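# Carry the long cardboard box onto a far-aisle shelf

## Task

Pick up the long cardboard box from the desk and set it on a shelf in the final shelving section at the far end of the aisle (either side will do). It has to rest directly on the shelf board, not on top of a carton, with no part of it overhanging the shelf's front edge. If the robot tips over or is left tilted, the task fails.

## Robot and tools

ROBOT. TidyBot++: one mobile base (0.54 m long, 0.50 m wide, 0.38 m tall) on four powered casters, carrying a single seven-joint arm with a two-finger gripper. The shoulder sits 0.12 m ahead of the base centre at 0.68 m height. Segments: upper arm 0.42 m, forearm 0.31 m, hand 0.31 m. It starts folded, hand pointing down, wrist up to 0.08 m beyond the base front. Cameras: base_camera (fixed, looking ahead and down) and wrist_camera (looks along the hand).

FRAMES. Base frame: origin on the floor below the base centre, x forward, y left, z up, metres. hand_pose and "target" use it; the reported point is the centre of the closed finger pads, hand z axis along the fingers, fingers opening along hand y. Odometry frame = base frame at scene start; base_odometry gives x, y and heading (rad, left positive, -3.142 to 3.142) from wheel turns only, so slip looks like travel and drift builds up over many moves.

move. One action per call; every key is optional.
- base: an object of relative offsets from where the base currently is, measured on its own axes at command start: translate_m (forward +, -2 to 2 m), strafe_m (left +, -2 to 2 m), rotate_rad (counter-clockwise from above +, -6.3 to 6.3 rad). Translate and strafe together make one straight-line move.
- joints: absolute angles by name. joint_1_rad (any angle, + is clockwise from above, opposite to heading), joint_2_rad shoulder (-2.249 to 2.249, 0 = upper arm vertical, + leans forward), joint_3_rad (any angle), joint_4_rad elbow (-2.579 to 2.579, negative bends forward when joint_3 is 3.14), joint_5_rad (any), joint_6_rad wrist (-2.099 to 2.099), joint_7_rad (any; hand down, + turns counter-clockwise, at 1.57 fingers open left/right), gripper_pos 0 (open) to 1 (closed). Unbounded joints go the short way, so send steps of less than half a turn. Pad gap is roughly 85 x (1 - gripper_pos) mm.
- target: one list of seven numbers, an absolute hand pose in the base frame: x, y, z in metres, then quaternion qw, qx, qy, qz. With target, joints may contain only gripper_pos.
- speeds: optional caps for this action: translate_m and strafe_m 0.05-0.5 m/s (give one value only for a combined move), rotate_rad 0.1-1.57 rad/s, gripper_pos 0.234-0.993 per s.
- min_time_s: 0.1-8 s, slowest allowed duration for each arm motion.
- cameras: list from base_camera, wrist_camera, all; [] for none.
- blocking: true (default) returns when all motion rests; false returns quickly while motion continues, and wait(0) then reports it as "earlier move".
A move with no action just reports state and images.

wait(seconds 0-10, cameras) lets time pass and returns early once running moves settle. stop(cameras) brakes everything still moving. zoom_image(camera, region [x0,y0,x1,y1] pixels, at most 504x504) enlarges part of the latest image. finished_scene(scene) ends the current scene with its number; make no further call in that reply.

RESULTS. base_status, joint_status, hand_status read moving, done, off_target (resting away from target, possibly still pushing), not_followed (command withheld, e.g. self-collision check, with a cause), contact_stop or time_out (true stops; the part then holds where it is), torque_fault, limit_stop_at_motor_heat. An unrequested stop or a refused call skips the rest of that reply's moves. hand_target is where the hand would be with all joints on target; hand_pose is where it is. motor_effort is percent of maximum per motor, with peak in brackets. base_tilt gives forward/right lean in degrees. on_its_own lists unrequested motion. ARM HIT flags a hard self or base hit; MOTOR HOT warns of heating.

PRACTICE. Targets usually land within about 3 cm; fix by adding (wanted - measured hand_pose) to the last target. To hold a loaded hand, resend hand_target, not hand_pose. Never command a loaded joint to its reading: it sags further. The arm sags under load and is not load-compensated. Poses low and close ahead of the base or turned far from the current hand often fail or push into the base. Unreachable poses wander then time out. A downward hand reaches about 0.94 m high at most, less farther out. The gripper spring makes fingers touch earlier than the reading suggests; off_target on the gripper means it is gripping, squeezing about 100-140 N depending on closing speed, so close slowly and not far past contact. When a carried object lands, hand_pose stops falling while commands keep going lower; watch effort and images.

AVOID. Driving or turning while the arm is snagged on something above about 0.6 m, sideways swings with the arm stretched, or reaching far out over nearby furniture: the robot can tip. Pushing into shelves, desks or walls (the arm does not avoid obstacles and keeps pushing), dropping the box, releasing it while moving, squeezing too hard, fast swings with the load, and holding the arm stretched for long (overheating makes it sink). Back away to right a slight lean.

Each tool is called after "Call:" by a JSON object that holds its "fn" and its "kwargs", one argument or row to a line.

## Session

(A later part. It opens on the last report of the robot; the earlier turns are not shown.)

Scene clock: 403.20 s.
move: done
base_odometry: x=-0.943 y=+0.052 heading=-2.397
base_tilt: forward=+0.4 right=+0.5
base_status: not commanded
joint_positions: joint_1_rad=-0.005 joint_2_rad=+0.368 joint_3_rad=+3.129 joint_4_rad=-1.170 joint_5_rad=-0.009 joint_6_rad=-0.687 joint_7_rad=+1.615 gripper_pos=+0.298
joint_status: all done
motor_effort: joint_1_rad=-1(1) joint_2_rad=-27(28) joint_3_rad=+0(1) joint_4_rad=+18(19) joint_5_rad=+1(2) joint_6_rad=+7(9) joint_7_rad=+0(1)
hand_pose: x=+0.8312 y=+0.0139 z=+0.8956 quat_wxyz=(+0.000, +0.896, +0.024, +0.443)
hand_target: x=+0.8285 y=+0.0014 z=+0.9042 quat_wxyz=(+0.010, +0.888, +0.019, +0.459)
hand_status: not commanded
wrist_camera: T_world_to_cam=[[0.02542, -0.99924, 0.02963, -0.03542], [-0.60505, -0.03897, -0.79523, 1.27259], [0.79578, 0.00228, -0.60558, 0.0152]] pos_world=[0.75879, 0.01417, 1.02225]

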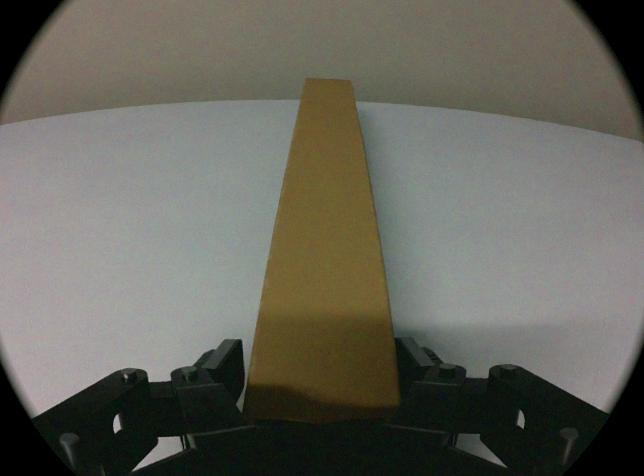

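Call:
{"fn": "move", "kwargs": {
  "joints": {"joint_2_rad": 0.345, "joint_4_rad": -1.09, "joint_6_rad": -0.77},
  "min_time_s": 1.5,
  "cameras": ["wrist_camera"]
}}

Scene clock: 411.80 s.
move: done
base_odometry: x=-0.943 y=+0.052 heading=-2.397
base_tilt: forward=+0.3 right=+0.5
base_status: not commanded
joint_positions: joint_1_rad=-0.005 joint_2_rad=+0.367 joint_3_rad=+3.129 joint_4_rad=-1.131 joint_5_rad=-0.009 joint_6_rad=-0.730 joint_7_rad=+1.615 gripper_pos=+0.298
joint_status: all done
motor_effort: joint_1_rad=-1(1) joint_2_rad=-29(30) joint_3_rad=+0(0) joint_4_rad=+19(20) joint_5_rad=+0(2) joint_6_rad=+8(9) joint_7_rad=+0(1)
hand_pose: x=+0.8297 y=+0.0138 z=+0.9077 quat_wxyz=(+0.000, +0.897, +0.024, +0.441)
hand_target: x=+0.8235 y=+0.0014 z=+0.9359 quat_wxyz=(+0.010, +0.892, +0.020, +0.451)
hand_status: not commanded
wrist_camera: T_world_to_cam=[[0.02576, -0.99923, 0.02974, -0.03612], [-0.60708, -0.03927, -0.79367, 1.28157], [0.79423, 0.00239, -0.60762, 0.02688]] pos_world=[0.75759, 0.01417, 1.03455]

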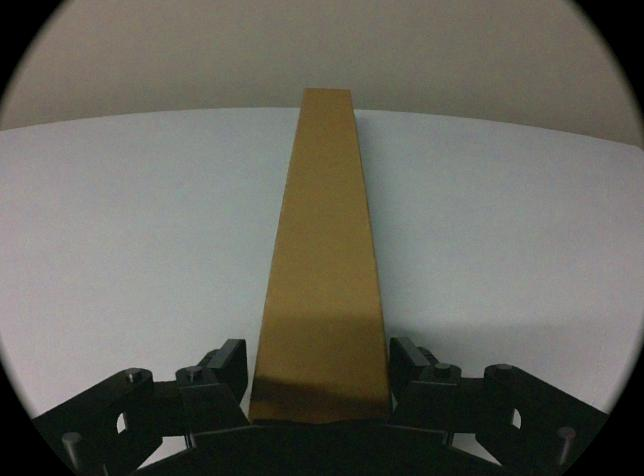

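Call:
{"fn": "move", "kwargs": {
  "joints": {"joint_4_rad": -1.18, "joint_6_rad": -0.66},
  "min_time_s": 1.5
}}

Call:
{"fn": "move", "kwargs": {
  "joints": {"gripper_pos": 0.41},
  "speeds": {"gripper_pos": 0.234},
  "cameras": ["wrist_camera"]
}}

Scene clock: 418.87 s.
move: done
base_odometry: x=-0.943 y=+0.052 heading=-2.397
base_tilt: forward=+0.3 right=+0.5
base_status: not commanded
joint_positions: joint_1_rad=-0.005 joint_2_rad=+0.367 joint_3_rad=+3.129 joint_4_rad=-1.146 joint_5_rad=-0.009 joint_6_rad=-0.714 joint_7_rad=+1.615 gripper_pos=+0.298
joint_status: all done
motor_effort: joint_1_rad=-1(1) joint_2_rad=-29(29) joint_3_rad=+0(0) joint_4_rad=+19(20) joint_5_rad=+0(2) joint_6_rad=+8(9) joint_7_rad=+0(1)
hand_pose: x=+0.8300 y=+0.0138 z=+0.9030 quat_wxyz=(+0.000, +0.897, +0.024, +0.442)
hand_target: x=+0.8297 y=+0.0014 z=+0.9128 quat_wxyz=(+0.010, +0.888, +0.019, +0.460)
hand_status: not commanded
pictures: none

Scene clock: 419.93 s.
move: done
base_odometry: x=-0.943 y=+0.052 heading=-2.397
base_tilt: forward=+0.3 right=+0.5
base_status: not commanded
joint_positions: joint_1_rad=-0.005 joint_2_rad=+0.367 joint_3_rad=+3.130 joint_4_rad=-1.146 joint_5_rad=-0.009 joint_6_rad=-0.714 joint_7_rad=+1.615 gripper_pos=+0.411
joint_status: all done
motor_effort: joint_1_rad=-1(1) joint_2_rad=-28(29) joint_3_rad=+0(1) joint_4_rad=+19(20) joint_5_rad=+0(1) joint_6_rad=+8(9) joint_7_rad=+0(1)
hand_pose: x=+0.8301 y=+0.0135 z=+0.9031 quat_wxyz=(+0.000, +0.897, +0.024, +0.442)
hand_target: x=+0.8297 y=+0.0014 z=+0.9128 quat_wxyz=(+0.010, +0.888, +0.019, +0.460)
hand_status: not commanded
wrist_camera: T_world_to_cam=[[0.02508, -0.99924, 0.02989, -0.03593], [-0.60655, -0.03898, -0.79409, 1.27817], [0.79465, 0.00178, -0.60706, 0.02288]] pos_world=[0.75799, 0.01387, 1.02995]

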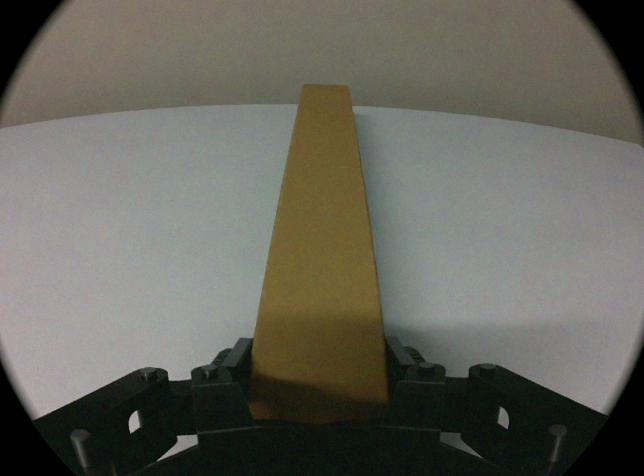

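Call:
{"fn": "move", "kwargs": {
  "joints": {"gripper_pos": 0.425},
  "speeds": {"gripper_pos": 0.234}
}}

Call:
{"fn": "move", "kwargs": {
  "joints": {"gripper_pos": 0.435},
  "speeds": {"gripper_pos": 0.234}
}}

Call:
{"fn": "move", "kwargs": {
  "joints": {"gripper_pos": 0.445},
  "speeds": {"gripper_pos": 0.234},
  "cameras": ["wrist_camera"]
}}

Scene clock: 424.93 s.
move: done
base_odometry: x=-0.943 y=+0.052 heading=-2.397
base_tilt: forward=+0.3 right=+0.5
base_status: not commanded
joint_positions: joint_1_rad=-0.005 joint_2_rad=+0.367 joint_3_rad=+3.130 joint_4_rad=-1.146 joint_5_rad=-0.009 joint_6_rad=-0.714 joint_7_rad=+1.615 gripper_pos=+0.423
joint_status: all done
motor_effort: joint_1_rad=-1(1) joint_2_rad=-28(29) joint_3_rad=+0(0) joint_4_rad=+19(19) joint_5_rad=+1(1) joint_6_rad=+9(9) joint_7_rad=-1(1)
hand_pose: x=+0.8301 y=+0.0135 z=+0.9031 quat_wxyz=(+0.000, +0.897, +0.024, +0.442)
hand_target: x=+0.8297 y=+0.0014 z=+0.9128 quat_wxyz=(+0.010, +0.888, +0.019, +0.460)
hand_status: not commanded
pictures: none

Scene clock: 425.57 s.
move: done
base_odometry: x=-0.943 y=+0.052 heading=-2.397
base_tilt: forward=+0.3 right=+0.5
base_status: not commanded
joint_positions: joint_1_rad=-0.005 joint_2_rad=+0.367 joint_3_rad=+3.130 joint_4_rad=-1.146 joint_5_rad=-0.009 joint_6_rad=-0.714 joint_7_rad=+1.615 gripper_pos=+0.435
joint_status: all done
motor_effort: joint_1_rad=-1(1) joint_2_rad=-28(28) joint_3_rad=+0(1) joint_4_rad=+19(19) joint_5_rad=+1(1) joint_6_rad=+8(9) joint_7_rad=+0(1)
hand_pose: x=+0.8301 y=+0.0135 z=+0.9031 quat_wxyz=(+0.000, +0.897, +0.024, +0.442)
hand_target: x=+0.8297 y=+0.0014 z=+0.9128 quat_wxyz=(+0.010, +0.888, +0.019, +0.460)
hand_status: not commanded
pictures: none

Scene clock: 426.33 s.
move: done
base_odometry: x=-0.943 y=+0.052 heading=-2.397
base_tilt: forward=+0.4 right=+0.5
base_status: not commanded
joint_positions: joint_1_rad=-0.005 joint_2_rad=+0.367 joint_3_rad=+3.130 joint_4_rad=-1.146 joint_5_rad=-0.009 joint_6_rad=-0.714 joint_7_rad=+1.615 gripper_pos=+0.444
joint_status: all done
motor_effort: joint_1_rad=-1(1) joint_2_rad=-28(28) joint_3_rad=+0(0) joint_4_rad=+19(19) joint_5_rad=+1(2) joint_6_rad=+8(9) joint_7_rad=+0(1)
hand_pose: x=+0.8302 y=+0.0135 z=+0.9032 quat_wxyz=(+0.000, +0.897, +0.024, +0.442)
hand_target: x=+0.8297 y=+0.0014 z=+0.9128 quat_wxyz=(+0.010, +0.888, +0.019, +0.460)
hand_status: not commanded
wrist_camera: T_world_to_cam=[[0.02507, -0.99924, 0.0299, -0.03594], [-0.60637, -0.03898, -0.79422, 1.27826], [0.79478, 0.00178, -0.60689, 0.02267]] pos_world=[0.75799, 0.01387, 1.03005]

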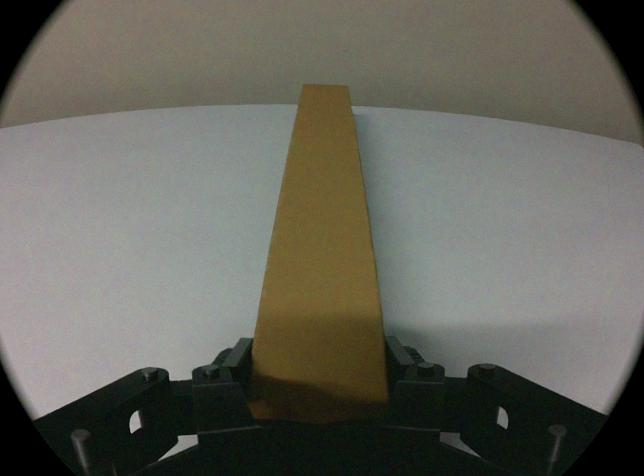

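Call:
{"fn": "move", "kwargs": {
  "joints": {"gripper_pos": 0.47},
  "speeds": {"gripper_pos": 0.234},
  "cameras": ["wrist_camera"]
}}

Scene clock: 431.07 s.
move: done
base_odometry: x=-0.943 y=+0.052 heading=-2.397
base_tilt: forward=+0.4 right=+0.5
base_status: not commanded
joint_positions: joint_1_rad=-0.005 joint_2_rad=+0.367 joint_3_rad=+3.130 joint_4_rad=-1.146 joint_5_rad=-0.009 joint_6_rad=-0.713 joint_7_rad=+1.615 gripper_pos=+0.468
joint_status: all done
motor_effort: joint_1_rad=-1(1) joint_2_rad=-27(28) joint_3_rad=+0(0) joint_4_rad=+18(19) joint_5_rad=+0(2) joint_6_rad=+7(8) joint_7_rad=+0(1)
hand_pose: x=+0.8303 y=+0.0135 z=+0.9034 quat_wxyz=(+0.000, +0.897, +0.024, +0.442)
hand_target: x=+0.8297 y=+0.0014 z=+0.9128 quat_wxyz=(+0.010, +0.888, +0.019, +0.460)
hand_status: not commanded
wrist_camera: T_world_to_cam=[[0.02505, -0.99924, 0.02992, -0.03595], [-0.60575, -0.03898, -0.7947, 1.27842], [0.79526, 0.00178, -0.60627, 0.02165]] pos_world=[0.75809, 0.01387, 1.03015]

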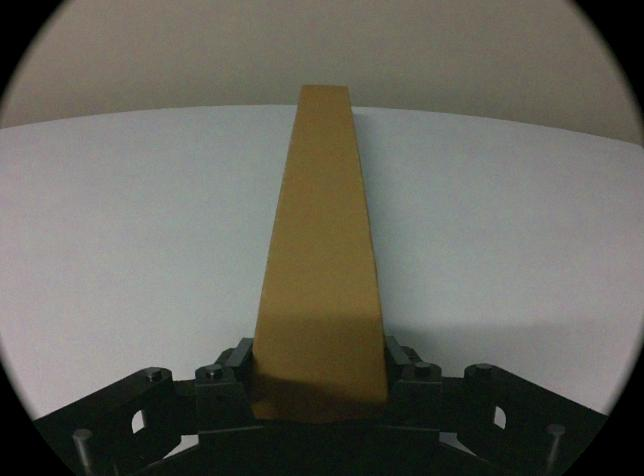

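Call:
{"fn": "move", "kwargs": {
  "joints": {"gripper_pos": 0.49},
  "speeds": {"gripper_pos": 0.234}
}}

Call:
{"fn": "move", "kwargs": {
  "joints": {"gripper_pos": 0.51},
  "speeds": {"gripper_pos": 0.234},
  "cameras": ["wrist_camera"]
}}

Scene clock: 434.10 s.
Motor temperatures (°C): [36 35 33 31 44 43 48]
move: off_target
base_odometry: x=-0.943 y=+0.052 heading=-2.397
base_tilt: forward=+0.3 right=+0.5
base_status: not commanded
joint_positions: joint_1_rad=-0.005 joint_2_rad=+0.367 joint_3_rad=+3.130 joint_4_rad=-1.146 joint_5_rad=-0.009 joint_6_rad=-0.713 joint_7_rad=+1.615 gripper_pos=+0.476
joint_status: gripper_pos off_target (ended at +0.476, target +0.490)
motor_effort: joint_1_rad=-1(1) joint_2_rad=-27(27) joint_3_rad=+0(1) joint_4_rad=+18(18) joint_5_rad=+1(1) joint_6_rad=+8(8) joint_7_rad=+0(1)
hand_pose: x=+0.8304 y=+0.0135 z=+0.9035 quat_wxyz=(+0.000, +0.897, +0.024, +0.442)
hand_target: x=+0.8297 y=+0.0014 z=+0.9128 quat_wxyz=(+0.010, +0.888, +0.019, +0.460)
hand_status: not commanded
pictures: none

Scene clock: 434.80 s.
move: off_target
base_odometry: x=-0.943 y=+0.052 heading=-2.397
base_tilt: forward=+0.3 right=+0.5
base_status: not commanded
joint_positions: joint_1_rad=-0.005 joint_2_rad=+0.367 joint_3_rad=+3.130 joint_4_rad=-1.146 joint_5_rad=-0.009 joint_6_rad=-0.713 joint_7_rad=+1.615 gripper_pos=+0.476
joint_status: gripper_pos off_target (ended at +0.476, target +0.510)
motor_effort: joint_1_rad=-1(1) joint_2_rad=-27(27) joint_3_rad=+0(0) joint_4_rad=+18(18) joint_5_rad=+0(1) joint_6_rad=+8(8) joint_7_rad=+0(1)
hand_pose: x=+0.8304 y=+0.0135 z=+0.9035 quat_wxyz=(+0.000, +0.897, +0.024, +0.442)
hand_target: x=+0.8297 y=+0.0014 z=+0.9128 quat_wxyz=(+0.010, +0.888, +0.019, +0.460)
hand_status: not commanded
wrist_camera: T_world_to_cam=[[0.02504, -0.99924, 0.02992, -0.03595], [-0.60558, -0.03898, -0.79483, 1.2785], [0.79539, 0.00178, -0.60609, 0.02143]] pos_world=[0.75809, 0.01387, 1.03025]

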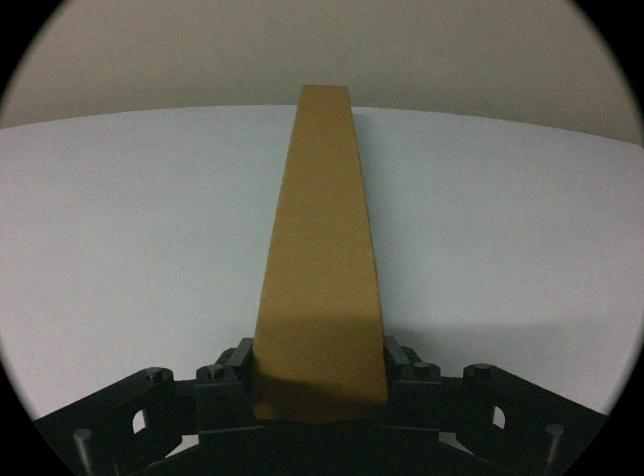

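Call:
{"fn": "move", "kwargs": {
  "joints": {"joint_2_rad": 0.39, "joint_4_rad": -0.9, "joint_6_rad": -0.98},
  "min_time_s": 3,
  "cameras": ["wrist_camera"]
}}

Scene clock: 444.83 s.
move: done
base_odometry: x=-0.943 y=+0.052 heading=-2.397
base_tilt: forward=+0.4 right=+0.5
base_status: not commanded
joint_positions: joint_1_rad=-0.005 joint_2_rad=+0.373 joint_3_rad=+3.130 joint_4_rad=-0.945 joint_5_rad=-0.009 joint_6_rad=-0.940 joint_7_rad=+1.615 gripper_pos=+0.476
joint_status: all done
motor_effort: joint_1_rad=-1(1) joint_2_rad=-29(30) joint_3_rad=+0(0) joint_4_rad=+19(21) joint_5_rad=+0(2) joint_6_rad=+9(10) joint_7_rad=+0(1)
hand_pose: x=+0.8170 y=+0.0135 z=+0.9545 quat_wxyz=(+0.000, +0.904, +0.025, +0.427)
hand_target: x=+0.8193 y=+0.0014 z=+0.9577 quat_wxyz=(+0.009, +0.906, +0.020, +0.422)
hand_status: not commanded
wrist_camera: T_world_to_cam=[[0.02817, -0.99916, 0.02976, -0.03958], [-0.63174, -0.04086, -0.7741, 1.3126], [0.77467, 0.00301, -0.63236, 0.10498]] pos_world=[0.74902, 0.01377, 1.08365]

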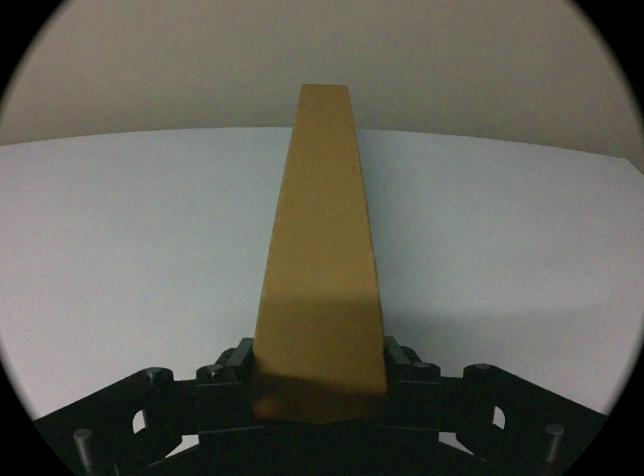

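Call:
{"fn": "move", "kwargs": {
  "joints": {"joint_2_rad": -0.22, "joint_4_rad": -1.255, "joint_6_rad": -1.21, "joint_5_rad": 0.0},
  "min_time_s": 3.5,
  "cameras": ["wrist_camera"]
}}

Call:
{"fn": "move", "kwargs": {
  "base": {"translate_m": -0.55},
  "speeds": {"translate_m": 0.3},
  "cameras": ["all"]
}}

Scene clock: 498.17 s.
move: done
base_odometry: x=-0.943 y=+0.052 heading=-2.397
base_tilt: forward=+0.3 right=+0.5
base_status: not commanded
joint_positions: joint_1_rad=-0.005 joint_2_rad=-0.205 joint_3_rad=+3.130 joint_4_rad=-1.225 joint_5_rad=-0.009 joint_6_rad=-1.172 joint_7_rad=+1.615 gripper_pos=+0.476
joint_status: all done
motor_effort: joint_1_rad=-1(1) joint_2_rad=-10(31) joint_3_rad=+0(1) joint_4_rad=+18(20) joint_5_rad=+1(2) joint_6_rad=+10(10) joint_7_rad=-1(1)
hand_pose: x=+0.5541 y=+0.0120 z=+1.0771 quat_wxyz=(+0.003, +0.889, +0.028, +0.457)
hand_target: x=+0.5407 y=+0.0014 z=+1.0586 quat_wxyz=(+0.009, +0.901, +0.020, +0.433)
hand_status: not commanded
wrist_camera: T_world_to_cam=[[0.0283, -0.99887, 0.03814, -0.04637], [-0.57856, -0.04748, -0.81426, 1.25518], [0.81515, 0.00098, -0.57925, 0.30651]] pos_world=[0.47765, 0.01298, 1.20135]

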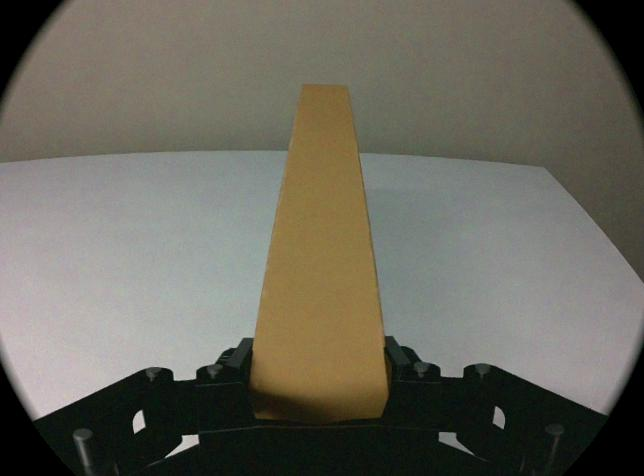

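Scene clock: 500.97 s.
move: done
base_odometry: x=-0.539 y=+0.424 heading=-2.397
base_tilt: forward=+0.3 right=+0.5
base_status: done
joint_positions: joint_1_rad=-0.005 joint_2_rad=-0.219 joint_3_rad=+3.132 joint_4_rad=-1.226 joint_5_rad=-0.009 joint_6_rad=-1.177 joint_7_rad=+1.615 gripper_pos=+0.476
joint_status: not commanded
motor_effort: joint_1_rad=+0(1) joint_2_rad=-9(15) joint_3_rad=+0(3) joint_4_rad=+18(19) joint_5_rad=+1(2) joint_6_rad=+10(10) joint_7_rad=+0(1)
hand_pose: x=+0.5476 y=+0.0110 z=+1.0811 quat_wxyz=(+0.003, +0.887, +0.027, +0.461)
hand_target: x=+0.5407 y=+0.0014 z=+1.0586 quat_wxyz=(+0.009, +0.901, +0.020, +0.433)
hand_status: not commanded
pictures: base_camera, wrist_camera
wrist_camera: T_world_to_cam=[[0.02622, -0.99894, 0.03792, -0.04594], [-0.57229, -0.0461, -0.81875, 1.25601], [0.81963, -0.00023, -0.57289, 0.30485]] pos_world=[0.47015, 0.01208, 1.20475]

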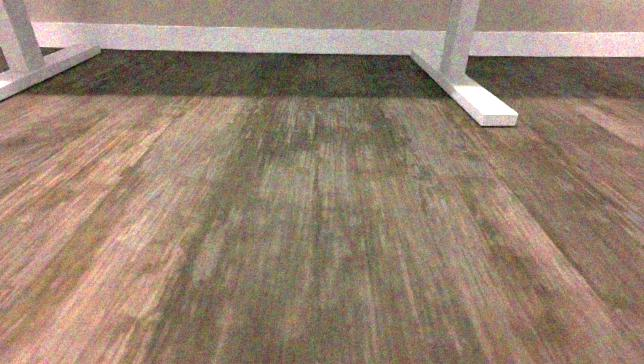

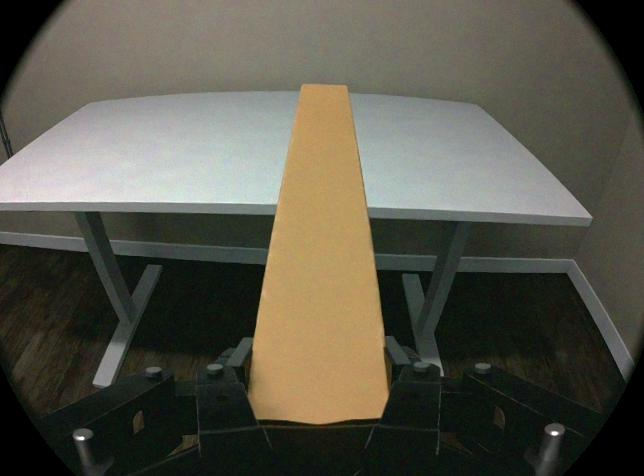

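Call:
{"fn": "move", "kwargs": {
  "base": {"rotate_rad": 1.59},
  "speeds": {"rotate_rad": 0.6},
  "cameras": ["all"]
}}

Scene clock: 507.80 s.
move: done
base_odometry: x=-0.539 y=+0.424 heading=-0.807
base_tilt: forward=+0.3 right=+0.5
base_status: done
joint_positions: joint_1_rad=-0.004 joint_2_rad=-0.219 joint_3_rad=+3.137 joint_4_rad=-1.226 joint_5_rad=-0.009 joint_6_rad=-1.177 joint_7_rad=+1.615 gripper_pos=+0.476
joint_status: not commanded
motor_effort: joint_1_rad=-1(2) joint_2_rad=-9(10) joint_3_rad=+0(2) joint_4_rad=+18(18) joint_5_rad=+1(2) joint_6_rad=+9(10) joint_7_rad=+0(1)
hand_pose: x=+0.5477 y=+0.0084 z=+1.0811 quat_wxyz=(+0.004, +0.887, +0.024, +0.461)
hand_target: x=+0.5407 y=+0.0014 z=+1.0586 quat_wxyz=(+0.009, +0.901, +0.020, +0.433)
hand_status: not commanded
pictures: base_camera, wrist_camera
wrist_camera: T_world_to_cam=[[0.02116, -0.9991, 0.03687, -0.0446], [-0.57255, -0.04234, -0.81877, 1.25616], [0.81959, -0.00378, -0.57293, 0.30492]] pos_world=[0.47025, 0.00978, 1.20486]

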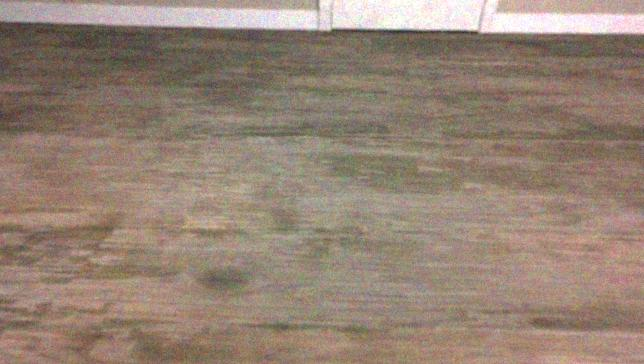

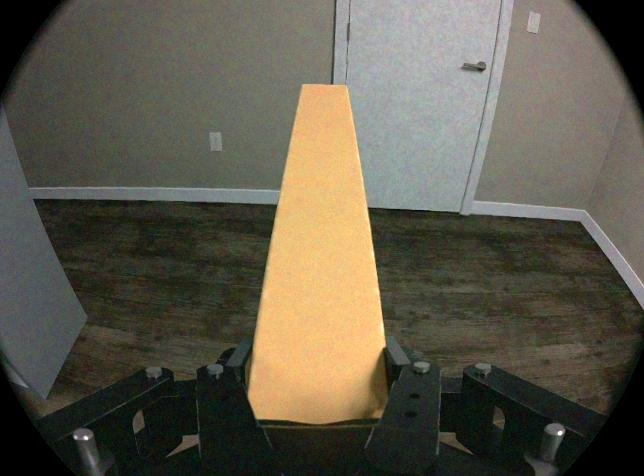

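Call:
{"fn": "move", "kwargs": {
  "joints": {"joint_5_rad": -1.02, "joint_6_rad": -1.93, "joint_7_rad": 2.75},
  "min_time_s": 4,
  "cameras": ["all"]
}}

Scene clock: 519.13 s.
move: done
base_odometry: x=-0.539 y=+0.424 heading=-0.807
base_tilt: forward=+0.3 right=+0.5
base_status: not commanded
joint_positions: joint_1_rad=-0.004 joint_2_rad=-0.219 joint_3_rad=+3.137 joint_4_rad=-1.227 joint_5_rad=-0.920 joint_6_rad=-1.890 joint_7_rad=+2.678 gripper_pos=+0.476
joint_status: all done
motor_effort: joint_1_rad=+0(1) joint_2_rad=-5(9) joint_3_rad=+1(1) joint_4_rad=+14(18) joint_5_rad=-6(6) joint_6_rad=+4(9) joint_7_rad=+0(2)
hand_pose: x=+0.3040 y=+0.2385 z=+1.0567 quat_wxyz=(-0.285, +0.654, +0.632, +0.302)
hand_target: x=+0.2811 y=+0.2495 z=+1.0662 quat_wxyz=(-0.323, +0.605, +0.659, +0.309)
hand_status: not commanded
pictures: base_camera, wrist_camera
wrist_camera: T_world_to_cam=[[0.99826, -0.05608, 0.0181, -0.31088], [-0.02291, -0.65234, -0.75758, 1.02005], [0.05429, 0.75585, -0.65249, 0.62706]] pos_world=[0.29966, 0.17402, 1.18755]

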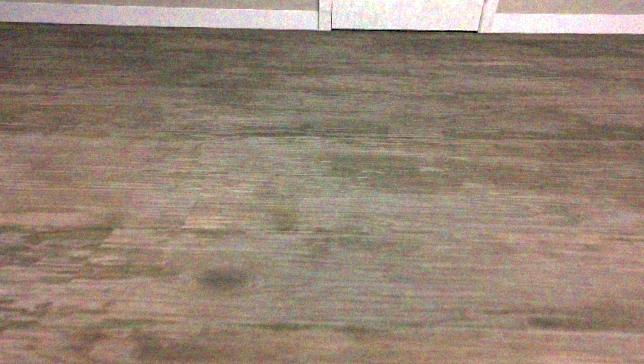

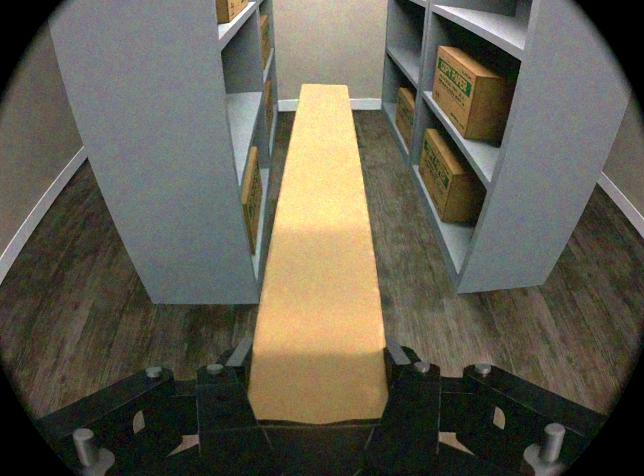

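Call:
{"fn": "move", "kwargs": {
  "base": {"translate_m": 0.42},
  "speeds": {"translate_m": 0.3},
  "joints": {"joint_5_rad": -1.05, "joint_6_rad": -1.93, "joint_7_rad": 2.79, "joint_1_rad": 0.0},
  "min_time_s": 2,
  "cameras": ["all"]
}}

Scene clock: 531.93 s.
move: done
base_odometry: x=-0.248 y=+0.121 heading=-0.807
base_tilt: forward=+0.3 right=+0.5
base_status: done
joint_positions: joint_1_rad=-0.004 joint_2_rad=-0.214 joint_3_rad=+3.137 joint_4_rad=-1.228 joint_5_rad=-0.950 joint_6_rad=-1.896 joint_7_rad=+2.718 gripper_pos=+0.476
joint_status: all done
motor_effort: joint_1_rad=-1(2) joint_2_rad=-6(9) joint_3_rad=+1(2) joint_4_rad=+14(14) joint_5_rad=-6(7) joint_6_rad=+4(6) joint_7_rad=+0(1)
hand_pose: x=+0.3003 y=+0.2432 z=+1.0608 quat_wxyz=(-0.293, +0.633, +0.646, +0.309)
hand_target: x=+0.2773 y=+0.2540 z=+1.0726 quat_wxyz=(-0.327, +0.583, +0.671, +0.321)
hand_status: not commanded
pictures: base_camera, wrist_camera
wrist_camera: T_world_to_cam=[[0.99923, -0.01046, 0.03796, -0.33944], [0.02265, -0.63584, -0.77149, 1.02322], [0.0322, 0.77175, -0.63511, 0.61069]] pos_world=[0.29633, 0.17576, 1.19014]

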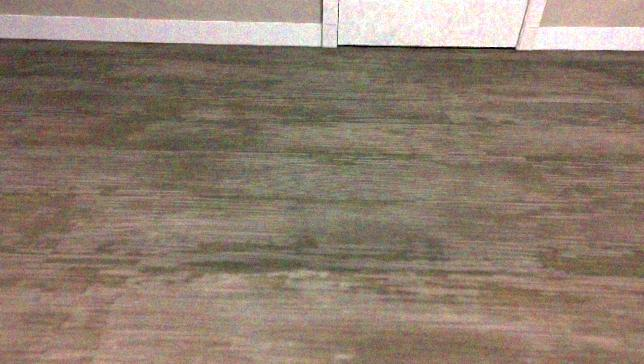

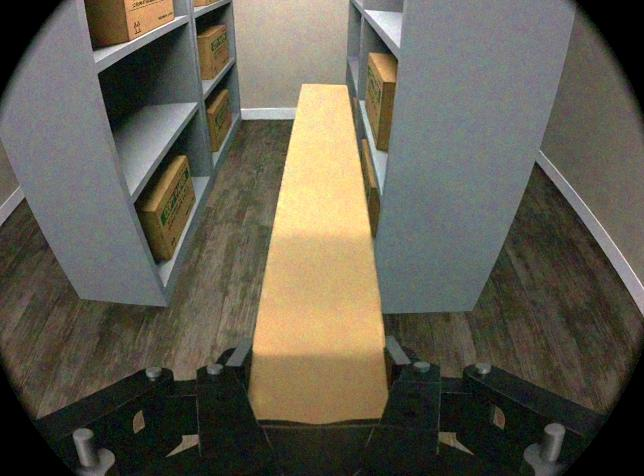

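Call:
{"fn": "zoom_image", "kwargs": {
  "camera": "wrist_camera",
  "region": [60, 200, 500, 340]
}}

Scaled by 1.145.

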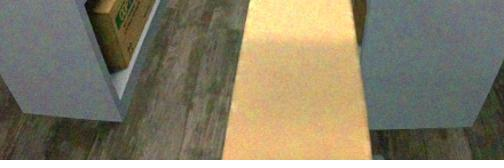

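Call:
{"fn": "move", "kwargs": {
  "base": {"translate_m": 0.07},
  "joints": {"joint_5_rad": -1.06, "joint_6_rad": -1.91, "joint_7_rad": 2.78}
}}

Call:
{"fn": "move", "kwargs": {
  "base": {"strafe_m": 0.7},
  "speeds": {"strafe_m": 0.25},
  "cameras": ["all"]
}}

Scene clock: 561.30 s.
move: done
base_odometry: x=-0.200 y=+0.070 heading=-0.807
base_tilt: forward=+0.3 right=+0.5
base_status: done
joint_positions: joint_1_rad=-0.004 joint_2_rad=-0.211 joint_3_rad=+3.137 joint_4_rad=-1.230 joint_5_rad=-0.964 joint_6_rad=-1.896 joint_7_rad=+2.718 gripper_pos=+0.476
joint_status: all done
motor_effort: joint_1_rad=+0(1) joint_2_rad=-6(10) joint_3_rad=+1(2) joint_4_rad=+14(15) joint_5_rad=-6(7) joint_6_rad=+4(6) joint_7_rad=+0(1)
hand_pose: x=+0.2996 y=+0.2456 z=+1.0625 quat_wxyz=(-0.299, +0.630, +0.646, +0.310)
hand_target: x=+0.2815 y=+0.2573 z=+1.0769 quat_wxyz=(-0.329, +0.585, +0.664, +0.330)
hand_status: not commanded
pictures: none

Scene clock: 564.87 s.
move: done
base_odometry: x=+0.306 y=+0.554 heading=-0.807
base_tilt: forward=+0.3 right=+0.5
base_status: done
joint_positions: joint_1_rad=-0.004 joint_2_rad=-0.211 joint_3_rad=+3.138 joint_4_rad=-1.230 joint_5_rad=-0.966 joint_6_rad=-1.896 joint_7_rad=+2.718 gripper_pos=+0.476
joint_status: not commanded
motor_effort: joint_1_rad=+0(2) joint_2_rad=-6(7) joint_3_rad=+1(4) joint_4_rad=+14(14) joint_5_rad=-5(7) joint_6_rad=+5(5) joint_7_rad=+0(1)
hand_pose: x=+0.2993 y=+0.2457 z=+1.0631 quat_wxyz=(-0.300, +0.629, +0.646, +0.311)
hand_target: x=+0.2815 y=+0.2573 z=+1.0769 quat_wxyz=(-0.329, +0.585, +0.664, +0.330)
hand_status: not commanded
pictures: base_camera, wrist_camera
wrist_camera: T_world_to_cam=[[0.99946, -0.00318, 0.03283, -0.33493], [0.02365, -0.62465, -0.78055, 1.03325], [0.02299, 0.7809, -0.62424, 0.59921]] pos_world=[0.29653, 0.17644, 1.19155]

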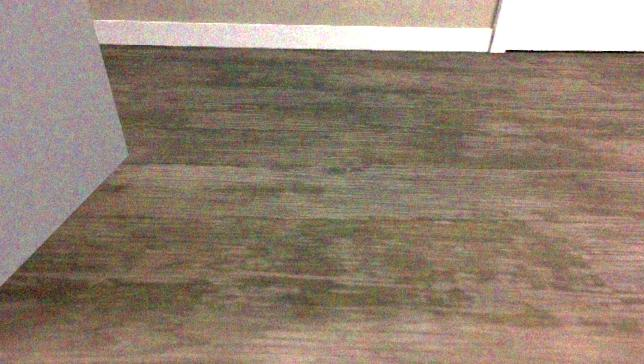

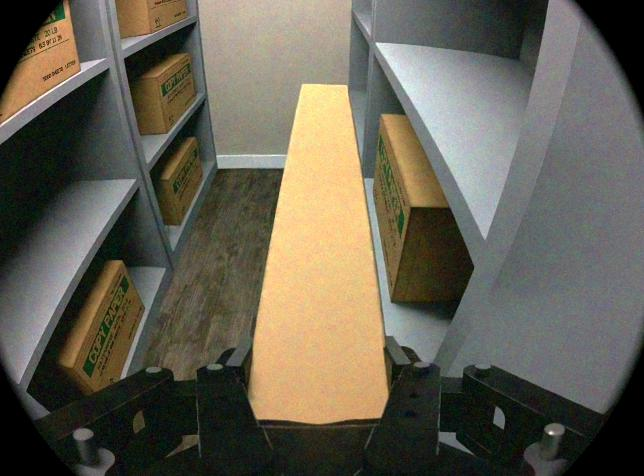

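Call:
{"fn": "move", "kwargs": {
  "base": {"strafe_m": 1.0},
  "speeds": {"strafe_m": 0.25},
  "cameras": ["all"]
}}

Scene clock: 586.50 s.
move: done
base_odometry: x=+1.028 y=+1.246 heading=-0.807
base_tilt: forward=+0.3 right=+0.5
base_status: done
joint_positions: joint_1_rad=-0.004 joint_2_rad=-0.211 joint_3_rad=+3.140 joint_4_rad=-1.230 joint_5_rad=-0.967 joint_6_rad=-1.896 joint_7_rad=+2.718 gripper_pos=+0.476
joint_status: not commanded
motor_effort: joint_1_rad=-1(2) joint_2_rad=-6(6) joint_3_rad=+1(4) joint_4_rad=+14(14) joint_5_rad=-6(7) joint_6_rad=+4(5) joint_7_rad=+0(1)
hand_pose: x=+0.2997 y=+0.2454 z=+1.0635 quat_wxyz=(-0.300, +0.630, +0.645, +0.311)
hand_target: x=+0.2815 y=+0.2573 z=+1.0769 quat_wxyz=(-0.329, +0.585, +0.664, +0.330)
hand_status: not commanded
pictures: base_camera, wrist_camera
wrist_camera: T_world_to_cam=[[0.99945, -0.00465, 0.03283, -0.33487], [0.02277, -0.62352, -0.78148, 1.03427], [0.0241, 0.7818, -0.62307, 0.59784]] pos_world=[0.29673, 0.17594, 1.19175]

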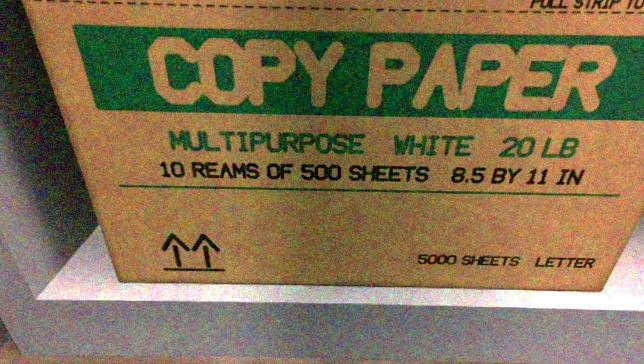

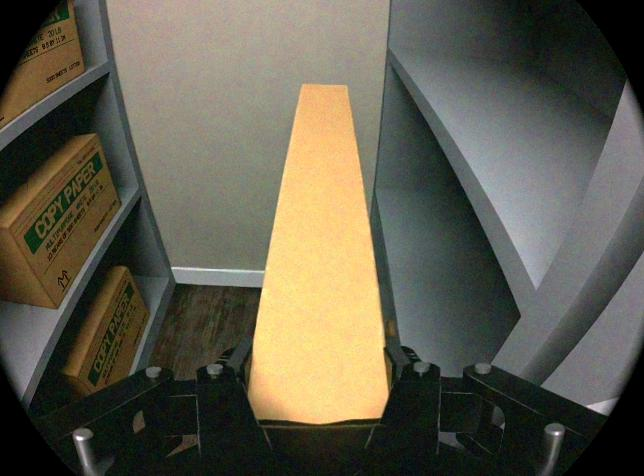

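Call:
{"fn": "move", "kwargs": {
  "base": {"strafe_m": 0.42},
  "speeds": {"strafe_m": 0.2},
  "cameras": ["all"]
}}

Scene clock: 601.07 s.
move: done
base_odometry: x=+1.332 y=+1.536 heading=-0.807
base_tilt: forward=+0.3 right=+0.5
base_status: done
joint_positions: joint_1_rad=-0.004 joint_2_rad=-0.211 joint_3_rad=+3.141 joint_4_rad=-1.230 joint_5_rad=-0.968 joint_6_rad=-1.896 joint_7_rad=+2.718 gripper_pos=+0.476
joint_status: not commanded
motor_effort: joint_1_rad=+0(2) joint_2_rad=-5(6) joint_3_rad=+1(4) joint_4_rad=+14(14) joint_5_rad=-6(7) joint_6_rad=+4(5) joint_7_rad=-1(1)
hand_pose: x=+0.2999 y=+0.2453 z=+1.0637 quat_wxyz=(-0.300, +0.630, +0.645, +0.312)
hand_target: x=+0.2815 y=+0.2573 z=+1.0769 quat_wxyz=(-0.329, +0.585, +0.664, +0.330)
hand_status: not commanded
pictures: base_camera, wrist_camera
wrist_camera: T_world_to_cam=[[0.99945, -0.00532, 0.03283, -0.33496], [0.02237, -0.62275, -0.7821, 1.03496], [0.02461, 0.7824, -0.62228, 0.59701]] pos_world=[0.29693, 0.17564, 1.19195]

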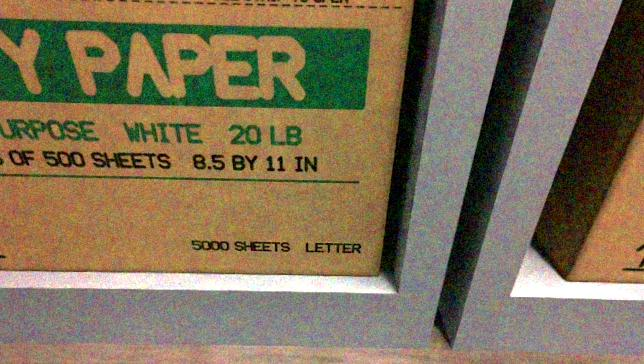

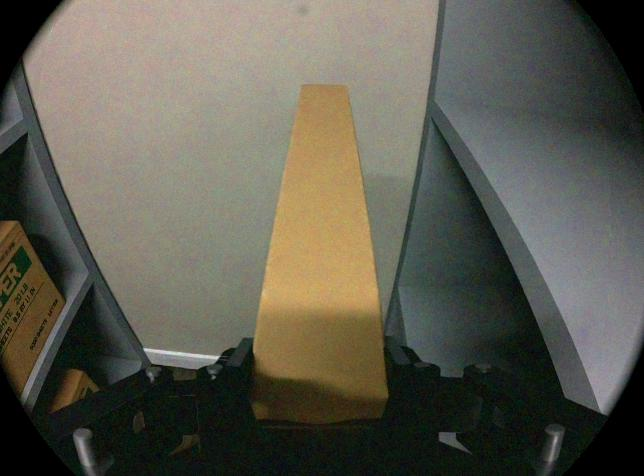

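Call:
{"fn": "move", "kwargs": {
  "base": {"strafe_m": 0.085},
  "speeds": {"strafe_m": 0.1},
  "joints": {"joint_2_rad": -0.105, "joint_4_rad": -0.945, "joint_5_rad": -1.135, "joint_6_rad": -2.02, "joint_7_rad": 2.5},
  "min_time_s": 3,
  "cameras": ["all"]
}}

Scene clock: 639.70 s.
move: done
base_odometry: x=+1.394 y=+1.595 heading=-0.807
base_tilt: forward=+0.3 right=+0.5
base_status: done
joint_positions: joint_1_rad=-0.004 joint_2_rad=-0.119 joint_3_rad=+3.141 joint_4_rad=-0.982 joint_5_rad=-1.036 joint_6_rad=-1.980 joint_7_rad=+2.572 gripper_pos=+0.476
joint_status: all done
motor_effort: joint_1_rad=+0(2) joint_2_rad=-7(8) joint_3_rad=+1(4) joint_4_rad=+12(14) joint_5_rad=-5(7) joint_6_rad=+5(6) joint_7_rad=+0(1)
hand_pose: x=+0.3071 y=+0.2478 z=+1.1130 quat_wxyz=(-0.307, +0.626, +0.644, +0.314)
hand_target: x=+0.2871 y=+0.2554 z=+1.1319 quat_wxyz=(-0.346, +0.612, +0.641, +0.306)
hand_status: not commanded
pictures: base_camera, wrist_camera
wrist_camera: T_world_to_cam=[[0.99958, 0.00072, 0.02888, -0.34086], [0.02329, -0.6117, -0.79075, 1.08154], [0.0171, 0.79109, -0.61146, 0.61359]] pos_world=[0.30503, 0.17642, 1.24025]

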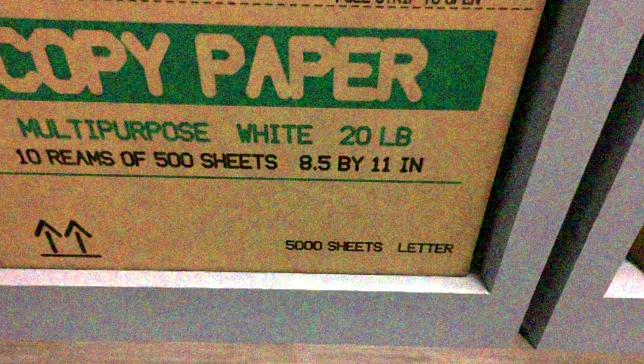

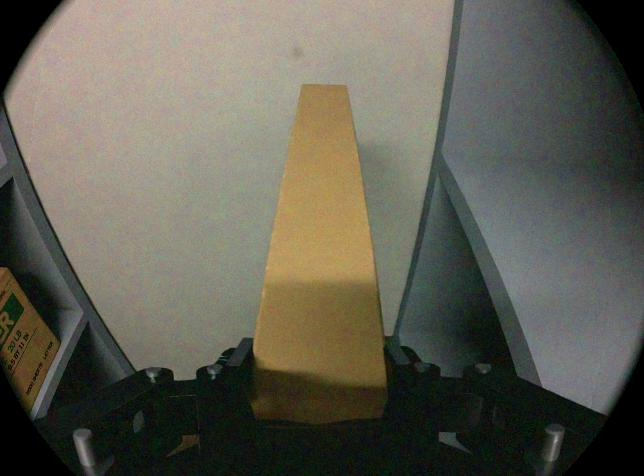

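Call:
{"fn": "move", "kwargs": {
  "base": {"strafe_m": -0.03, "translate_m": 0.14},
  "speeds": {"translate_m": 0.1},
  "cameras": ["all"]
}}

Scene clock: 659.23 s.
move: done
base_odometry: x=+1.469 y=+1.473 heading=-0.807
base_tilt: forward=+0.3 right=+0.5
base_status: done
joint_positions: joint_1_rad=-0.004 joint_2_rad=-0.105 joint_3_rad=+3.141 joint_4_rad=-0.980 joint_5_rad=-1.039 joint_6_rad=-1.983 joint_7_rad=+2.572 gripper_pos=+0.476
joint_status: not commanded
motor_effort: joint_1_rad=-1(1) joint_2_rad=-8(11) joint_3_rad=+1(2) joint_4_rad=+12(13) joint_5_rad=-5(6) joint_6_rad=+5(7) joint_7_rad=-1(1)
hand_pose: x=+0.3119 y=+0.2479 z=+1.1110 quat_wxyz=(-0.312, +0.627, +0.643, +0.309)
hand_target: x=+0.2871 y=+0.2554 z=+1.1319 quat_wxyz=(-0.346, +0.612, +0.641, +0.306)
hand_status: not commanded
pictures: base_camera, wrist_camera
wrist_camera: T_world_to_cam=[[0.99989, 0.0043, 0.01457, -0.33071], [0.01416, -0.6112, -0.79135, 1.08323], [0.0055, 0.79146, -0.61119, 0.61542]] pos_world=[0.31195, 0.17641, 1.23817]

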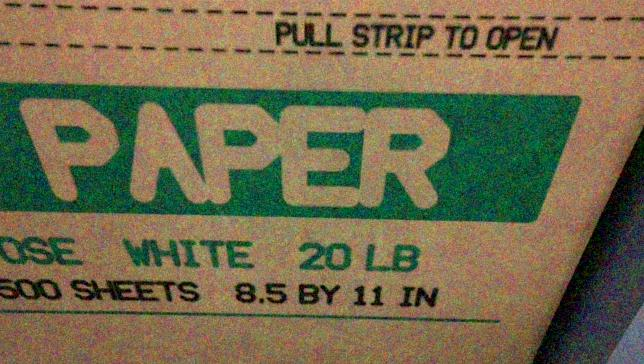

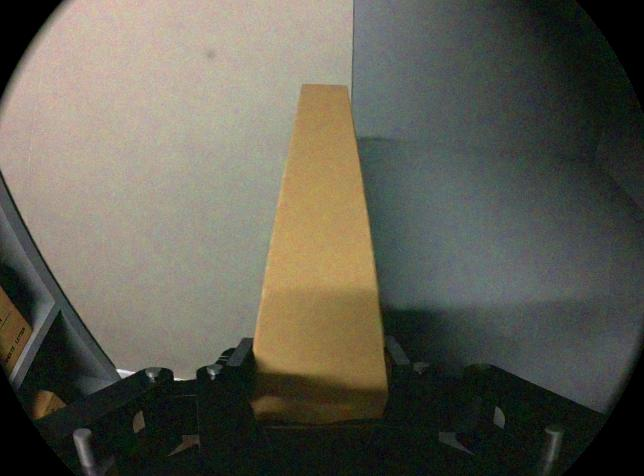

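Call:
{"fn": "move", "kwargs": {
  "joints": {"joint_2_rad": 0.18, "joint_4_rad": -0.645, "joint_5_rad": -1.14, "joint_6_rad": -2.025, "joint_7_rad": 2.5},
  "min_time_s": 3.5,
  "cameras": ["wrist_camera"]
}}

Scene clock: 670.50 s.
move: done
base_odometry: x=+1.469 y=+1.473 heading=-0.807
base_tilt: forward=+0.3 right=+0.5
base_status: not commanded
joint_positions: joint_1_rad=-0.004 joint_2_rad=+0.168 joint_3_rad=+3.141 joint_4_rad=-0.682 joint_5_rad=-1.041 joint_6_rad=-1.986 joint_7_rad=+2.572 gripper_pos=+0.476
joint_status: all done
motor_effort: joint_1_rad=+0(1) joint_2_rad=-16(17) joint_3_rad=-1(1) joint_4_rad=+12(13) joint_5_rad=-5(6) joint_6_rad=+5(7) joint_7_rad=-1(2)
hand_pose: x=+0.4248 y=+0.2485 z=+1.1135 quat_wxyz=(-0.305, +0.622, +0.648, +0.316)
hand_target: x=+0.4040 y=+0.2553 z=+1.1308 quat_wxyz=(-0.343, +0.608, +0.646, +0.309)
hand_status: not commanded
wrist_camera: T_world_to_cam=[[0.99923, 0.00739, 0.0385, -0.47077], [0.03499, -0.61062, -0.79115, 1.07479], [0.01766, 0.79189, -0.61041, 0.60976]] pos_world=[0.42202, 0.17691, 1.24064]

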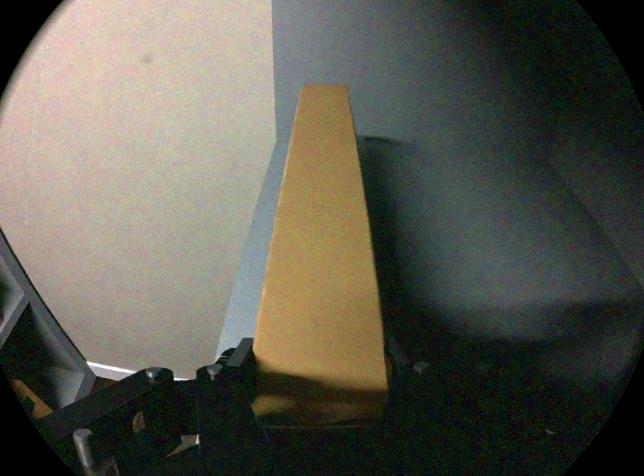

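Call:
{"fn": "move", "kwargs": {
  "joints": {"joint_2_rad": 0.175, "joint_4_rad": -0.885, "joint_5_rad": -1.06, "joint_6_rad": -1.88, "joint_7_rad": 2.76},
  "min_time_s": 3.5,
  "cameras": ["wrist_camera"]
}}

Scene clock: 684.77 s.
move: done
base_odometry: x=+1.469 y=+1.473 heading=-0.807
base_tilt: forward=+0.3 right=+0.5
base_status: not commanded
joint_positions: joint_1_rad=-0.004 joint_2_rad=+0.168 joint_3_rad=+3.141 joint_4_rad=-0.855 joint_5_rad=-1.042 joint_6_rad=-1.931 joint_7_rad=+2.688 gripper_pos=+0.476
joint_status: all done
motor_effort: joint_1_rad=+0(1) joint_2_rad=-17(18) joint_3_rad=-1(1) joint_4_rad=+13(14) joint_5_rad=-6(7) joint_6_rad=+4(6) joint_7_rad=+0(1)
hand_pose: x=+0.4393 y=+0.2541 z=+1.0779 quat_wxyz=(-0.337, +0.615, +0.644, +0.305)
hand_target: x=+0.4546 y=+0.2599 z=+1.0773 quat_wxyz=(-0.335, +0.598, +0.648, +0.332)
hand_status: not commanded
wrist_camera: T_world_to_cam=[[0.99915, 0.03873, -0.01382, -0.43549], [0.01146, -0.58504, -0.81093, 1.07471], [-0.03949, 0.81008, -0.58499, 0.57644]] pos_world=[0.44557, 0.17865, 1.2027]

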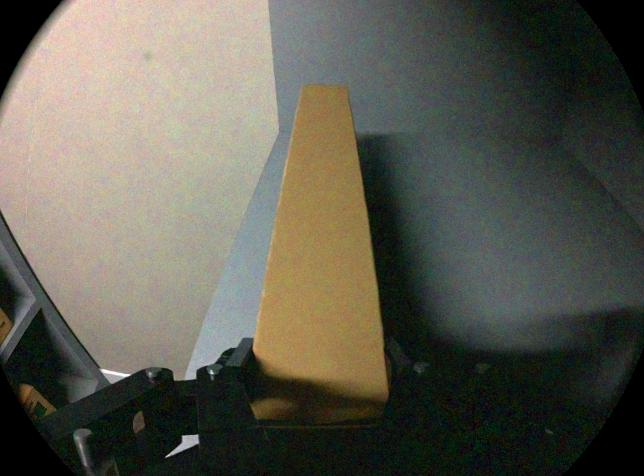

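Call:
{"fn": "move", "kwargs": {
  "joints": {"joint_2_rad": 0.125, "joint_4_rad": -0.97, "joint_5_rad": -0.91, "joint_6_rad": -1.82, "joint_7_rad": 2.82},
  "min_time_s": 3.5,
  "cameras": ["wrist_camera"]
}}

Scene clock: 698.93 s.
move: done
base_odometry: x=+1.469 y=+1.473 heading=-0.807
base_tilt: forward=+0.3 right=+0.5
base_status: not commanded
joint_positions: joint_1_rad=-0.004 joint_2_rad=+0.155 joint_3_rad=+3.141 joint_4_rad=-0.939 joint_5_rad=-0.992 joint_6_rad=-1.870 joint_7_rad=+2.748 gripper_pos=+0.476
joint_status: all done
motor_effort: joint_1_rad=-1(1) joint_2_rad=-18(18) joint_3_rad=-1(1) joint_4_rad=+14(15) joint_5_rad=-6(7) joint_6_rad=+3(5) joint_7_rad=-1(1)
hand_pose: x=+0.4548 y=+0.2518 z=+1.0556 quat_wxyz=(-0.324, +0.627, +0.638, +0.309)
hand_target: x=+0.4673 y=+0.2394 z=+1.0438 quat_wxyz=(-0.274, +0.633, +0.648, +0.323)
hand_status: not commanded
wrist_camera: T_world_to_cam=[[0.99998, 0.00502, -0.00371, -0.45377], [0.00003, -0.59767, -0.80174, 1.05376], [-0.00624, 0.80173, -0.59766, 0.56625]] pos_world=[0.45726, 0.1781, 1.18159]

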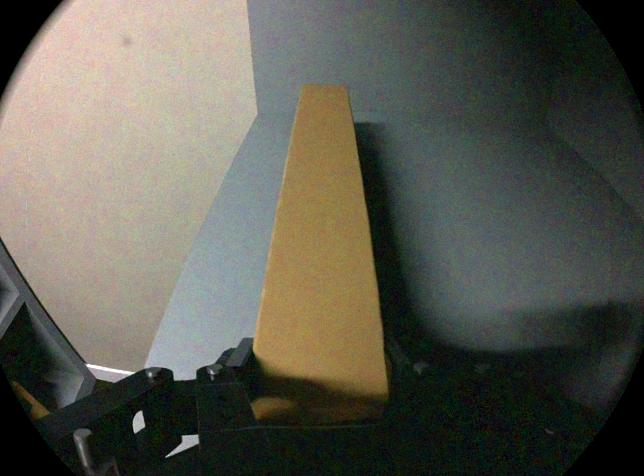

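Call:
{"fn": "move", "kwargs": {
  "joints": {"joint_2_rad": 0.11, "joint_4_rad": -1.035, "joint_5_rad": -0.895, "joint_6_rad": -1.793, "joint_7_rad": 2.86},
  "min_time_s": 2,
  "cameras": ["wrist_camera"]
}}

Scene clock: 709.63 s.
move: done
base_odometry: x=+1.469 y=+1.473 heading=-0.807
base_tilt: forward=+0.3 right=+0.5
base_status: not commanded
joint_positions: joint_1_rad=-0.004 joint_2_rad=+0.140 joint_3_rad=+3.141 joint_4_rad=-1.004 joint_5_rad=-0.977 joint_6_rad=-1.842 joint_7_rad=+2.788 gripper_pos=+0.476
joint_status: all done
motor_effort: joint_1_rad=-1(1) joint_2_rad=-17(18) joint_3_rad=+0(1) joint_4_rad=+14(15) joint_5_rad=-7(7) joint_6_rad=+4(5) joint_7_rad=-1(2)
hand_pose: x=+0.4559 y=+0.2513 z=+1.0417 quat_wxyz=(-0.323, +0.629, +0.637, +0.308)
hand_target: x=+0.4673 y=+0.2381 z=+1.0288 quat_wxyz=(-0.273, +0.634, +0.649, +0.320)
hand_status: not commanded
wrist_camera: T_world_to_cam=[[0.99998, 0.00144, -0.0064, -0.45114], [-0.00426, -0.59991, -0.80006, 1.04311], [-0.005, 0.80007, -0.59989, 0.56048]] pos_world=[0.45837, 0.178, 1.16789]

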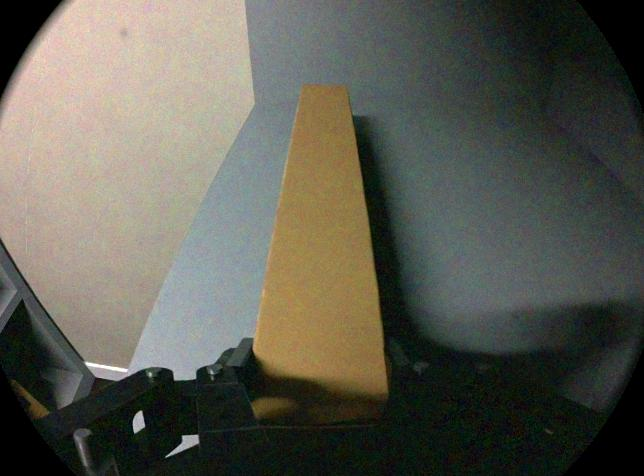

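Call:
{"fn": "move", "kwargs": {
  "joints": {"joint_2_rad": 0.095, "joint_4_rad": -1.095, "joint_5_rad": -0.885, "joint_6_rad": -1.766, "joint_7_rad": 2.90},
  "min_time_s": 2,
  "cameras": ["wrist_camera"]
}}

Scene clock: 716.20 s.
move: done
base_odometry: x=+1.469 y=+1.473 heading=-0.807
base_tilt: forward=+0.3 right=+0.5
base_status: not commanded
joint_positions: joint_1_rad=-0.004 joint_2_rad=+0.115 joint_3_rad=+3.141 joint_4_rad=-1.056 joint_5_rad=-0.969 joint_6_rad=-1.810 joint_7_rad=+2.831 gripper_pos=+0.476
joint_status: all done
motor_effort: joint_1_rad=-1(2) joint_2_rad=-16(18) joint_3_rad=-1(1) joint_4_rad=+13(15) joint_5_rad=-5(7) joint_6_rad=+3(5) joint_7_rad=+0(2)
hand_pose: x=+0.4544 y=+0.2521 z=+1.0360 quat_wxyz=(-0.316, +0.625, +0.639, +0.317)
hand_target: x=+0.4665 y=+0.2376 z=+1.0158 quat_wxyz=(-0.272, +0.633, +0.651, +0.319)
hand_status: not commanded
wrist_camera: T_world_to_cam=[[0.99983, -0.00026, 0.01842, -0.47492], [0.01463, -0.5965, -0.80248, 1.03204], [0.0112, 0.80261, -0.59639, 0.54482]] pos_world=[0.45364, 0.1782, 1.16187]

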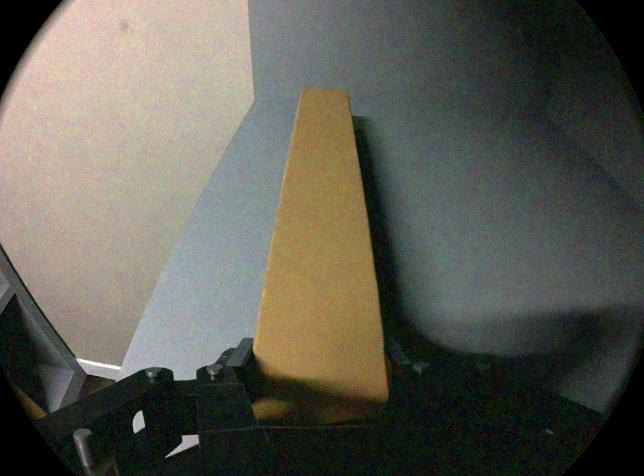

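Call:
{"fn": "move", "kwargs": {
  "joints": {"gripper_pos": 0.2},
  "speeds": {"gripper_pos": 0.234},
  "cameras": ["wrist_camera"]
}}

Scene clock: 725.43 s.
move: done
base_odometry: x=+1.469 y=+1.473 heading=-0.807
base_tilt: forward=+0.3 right=+0.5
base_status: not commanded
joint_positions: joint_1_rad=-0.004 joint_2_rad=+0.115 joint_3_rad=+3.141 joint_4_rad=-1.063 joint_5_rad=-0.964 joint_6_rad=-1.810 joint_7_rad=+2.831 gripper_pos=+0.201
joint_status: all done
motor_effort: joint_1_rad=+0(1) joint_2_rad=-16(17) joint_3_rad=+0(1) joint_4_rad=+14(14) joint_5_rad=-6(7) joint_6_rad=+3(4) joint_7_rad=+0(1)
hand_pose: x=+0.4543 y=+0.2513 z=+1.0330 quat_wxyz=(-0.317, +0.627, +0.638, +0.314)
hand_target: x=+0.4665 y=+0.2376 z=+1.0158 quat_wxyz=(-0.272, +0.633, +0.651, +0.319)
hand_status: not commanded
wrist_camera: T_world_to_cam=[[0.99993, -0.00218, 0.01188, -0.4676], [0.0082, -0.59986, -0.80006, 1.03046], [0.00887, 0.8001, -0.5998, 0.54882]] pos_world=[0.45425, 0.17801, 1.15917]

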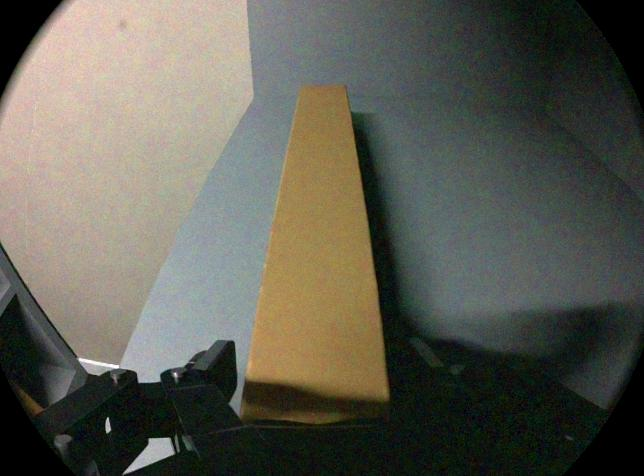

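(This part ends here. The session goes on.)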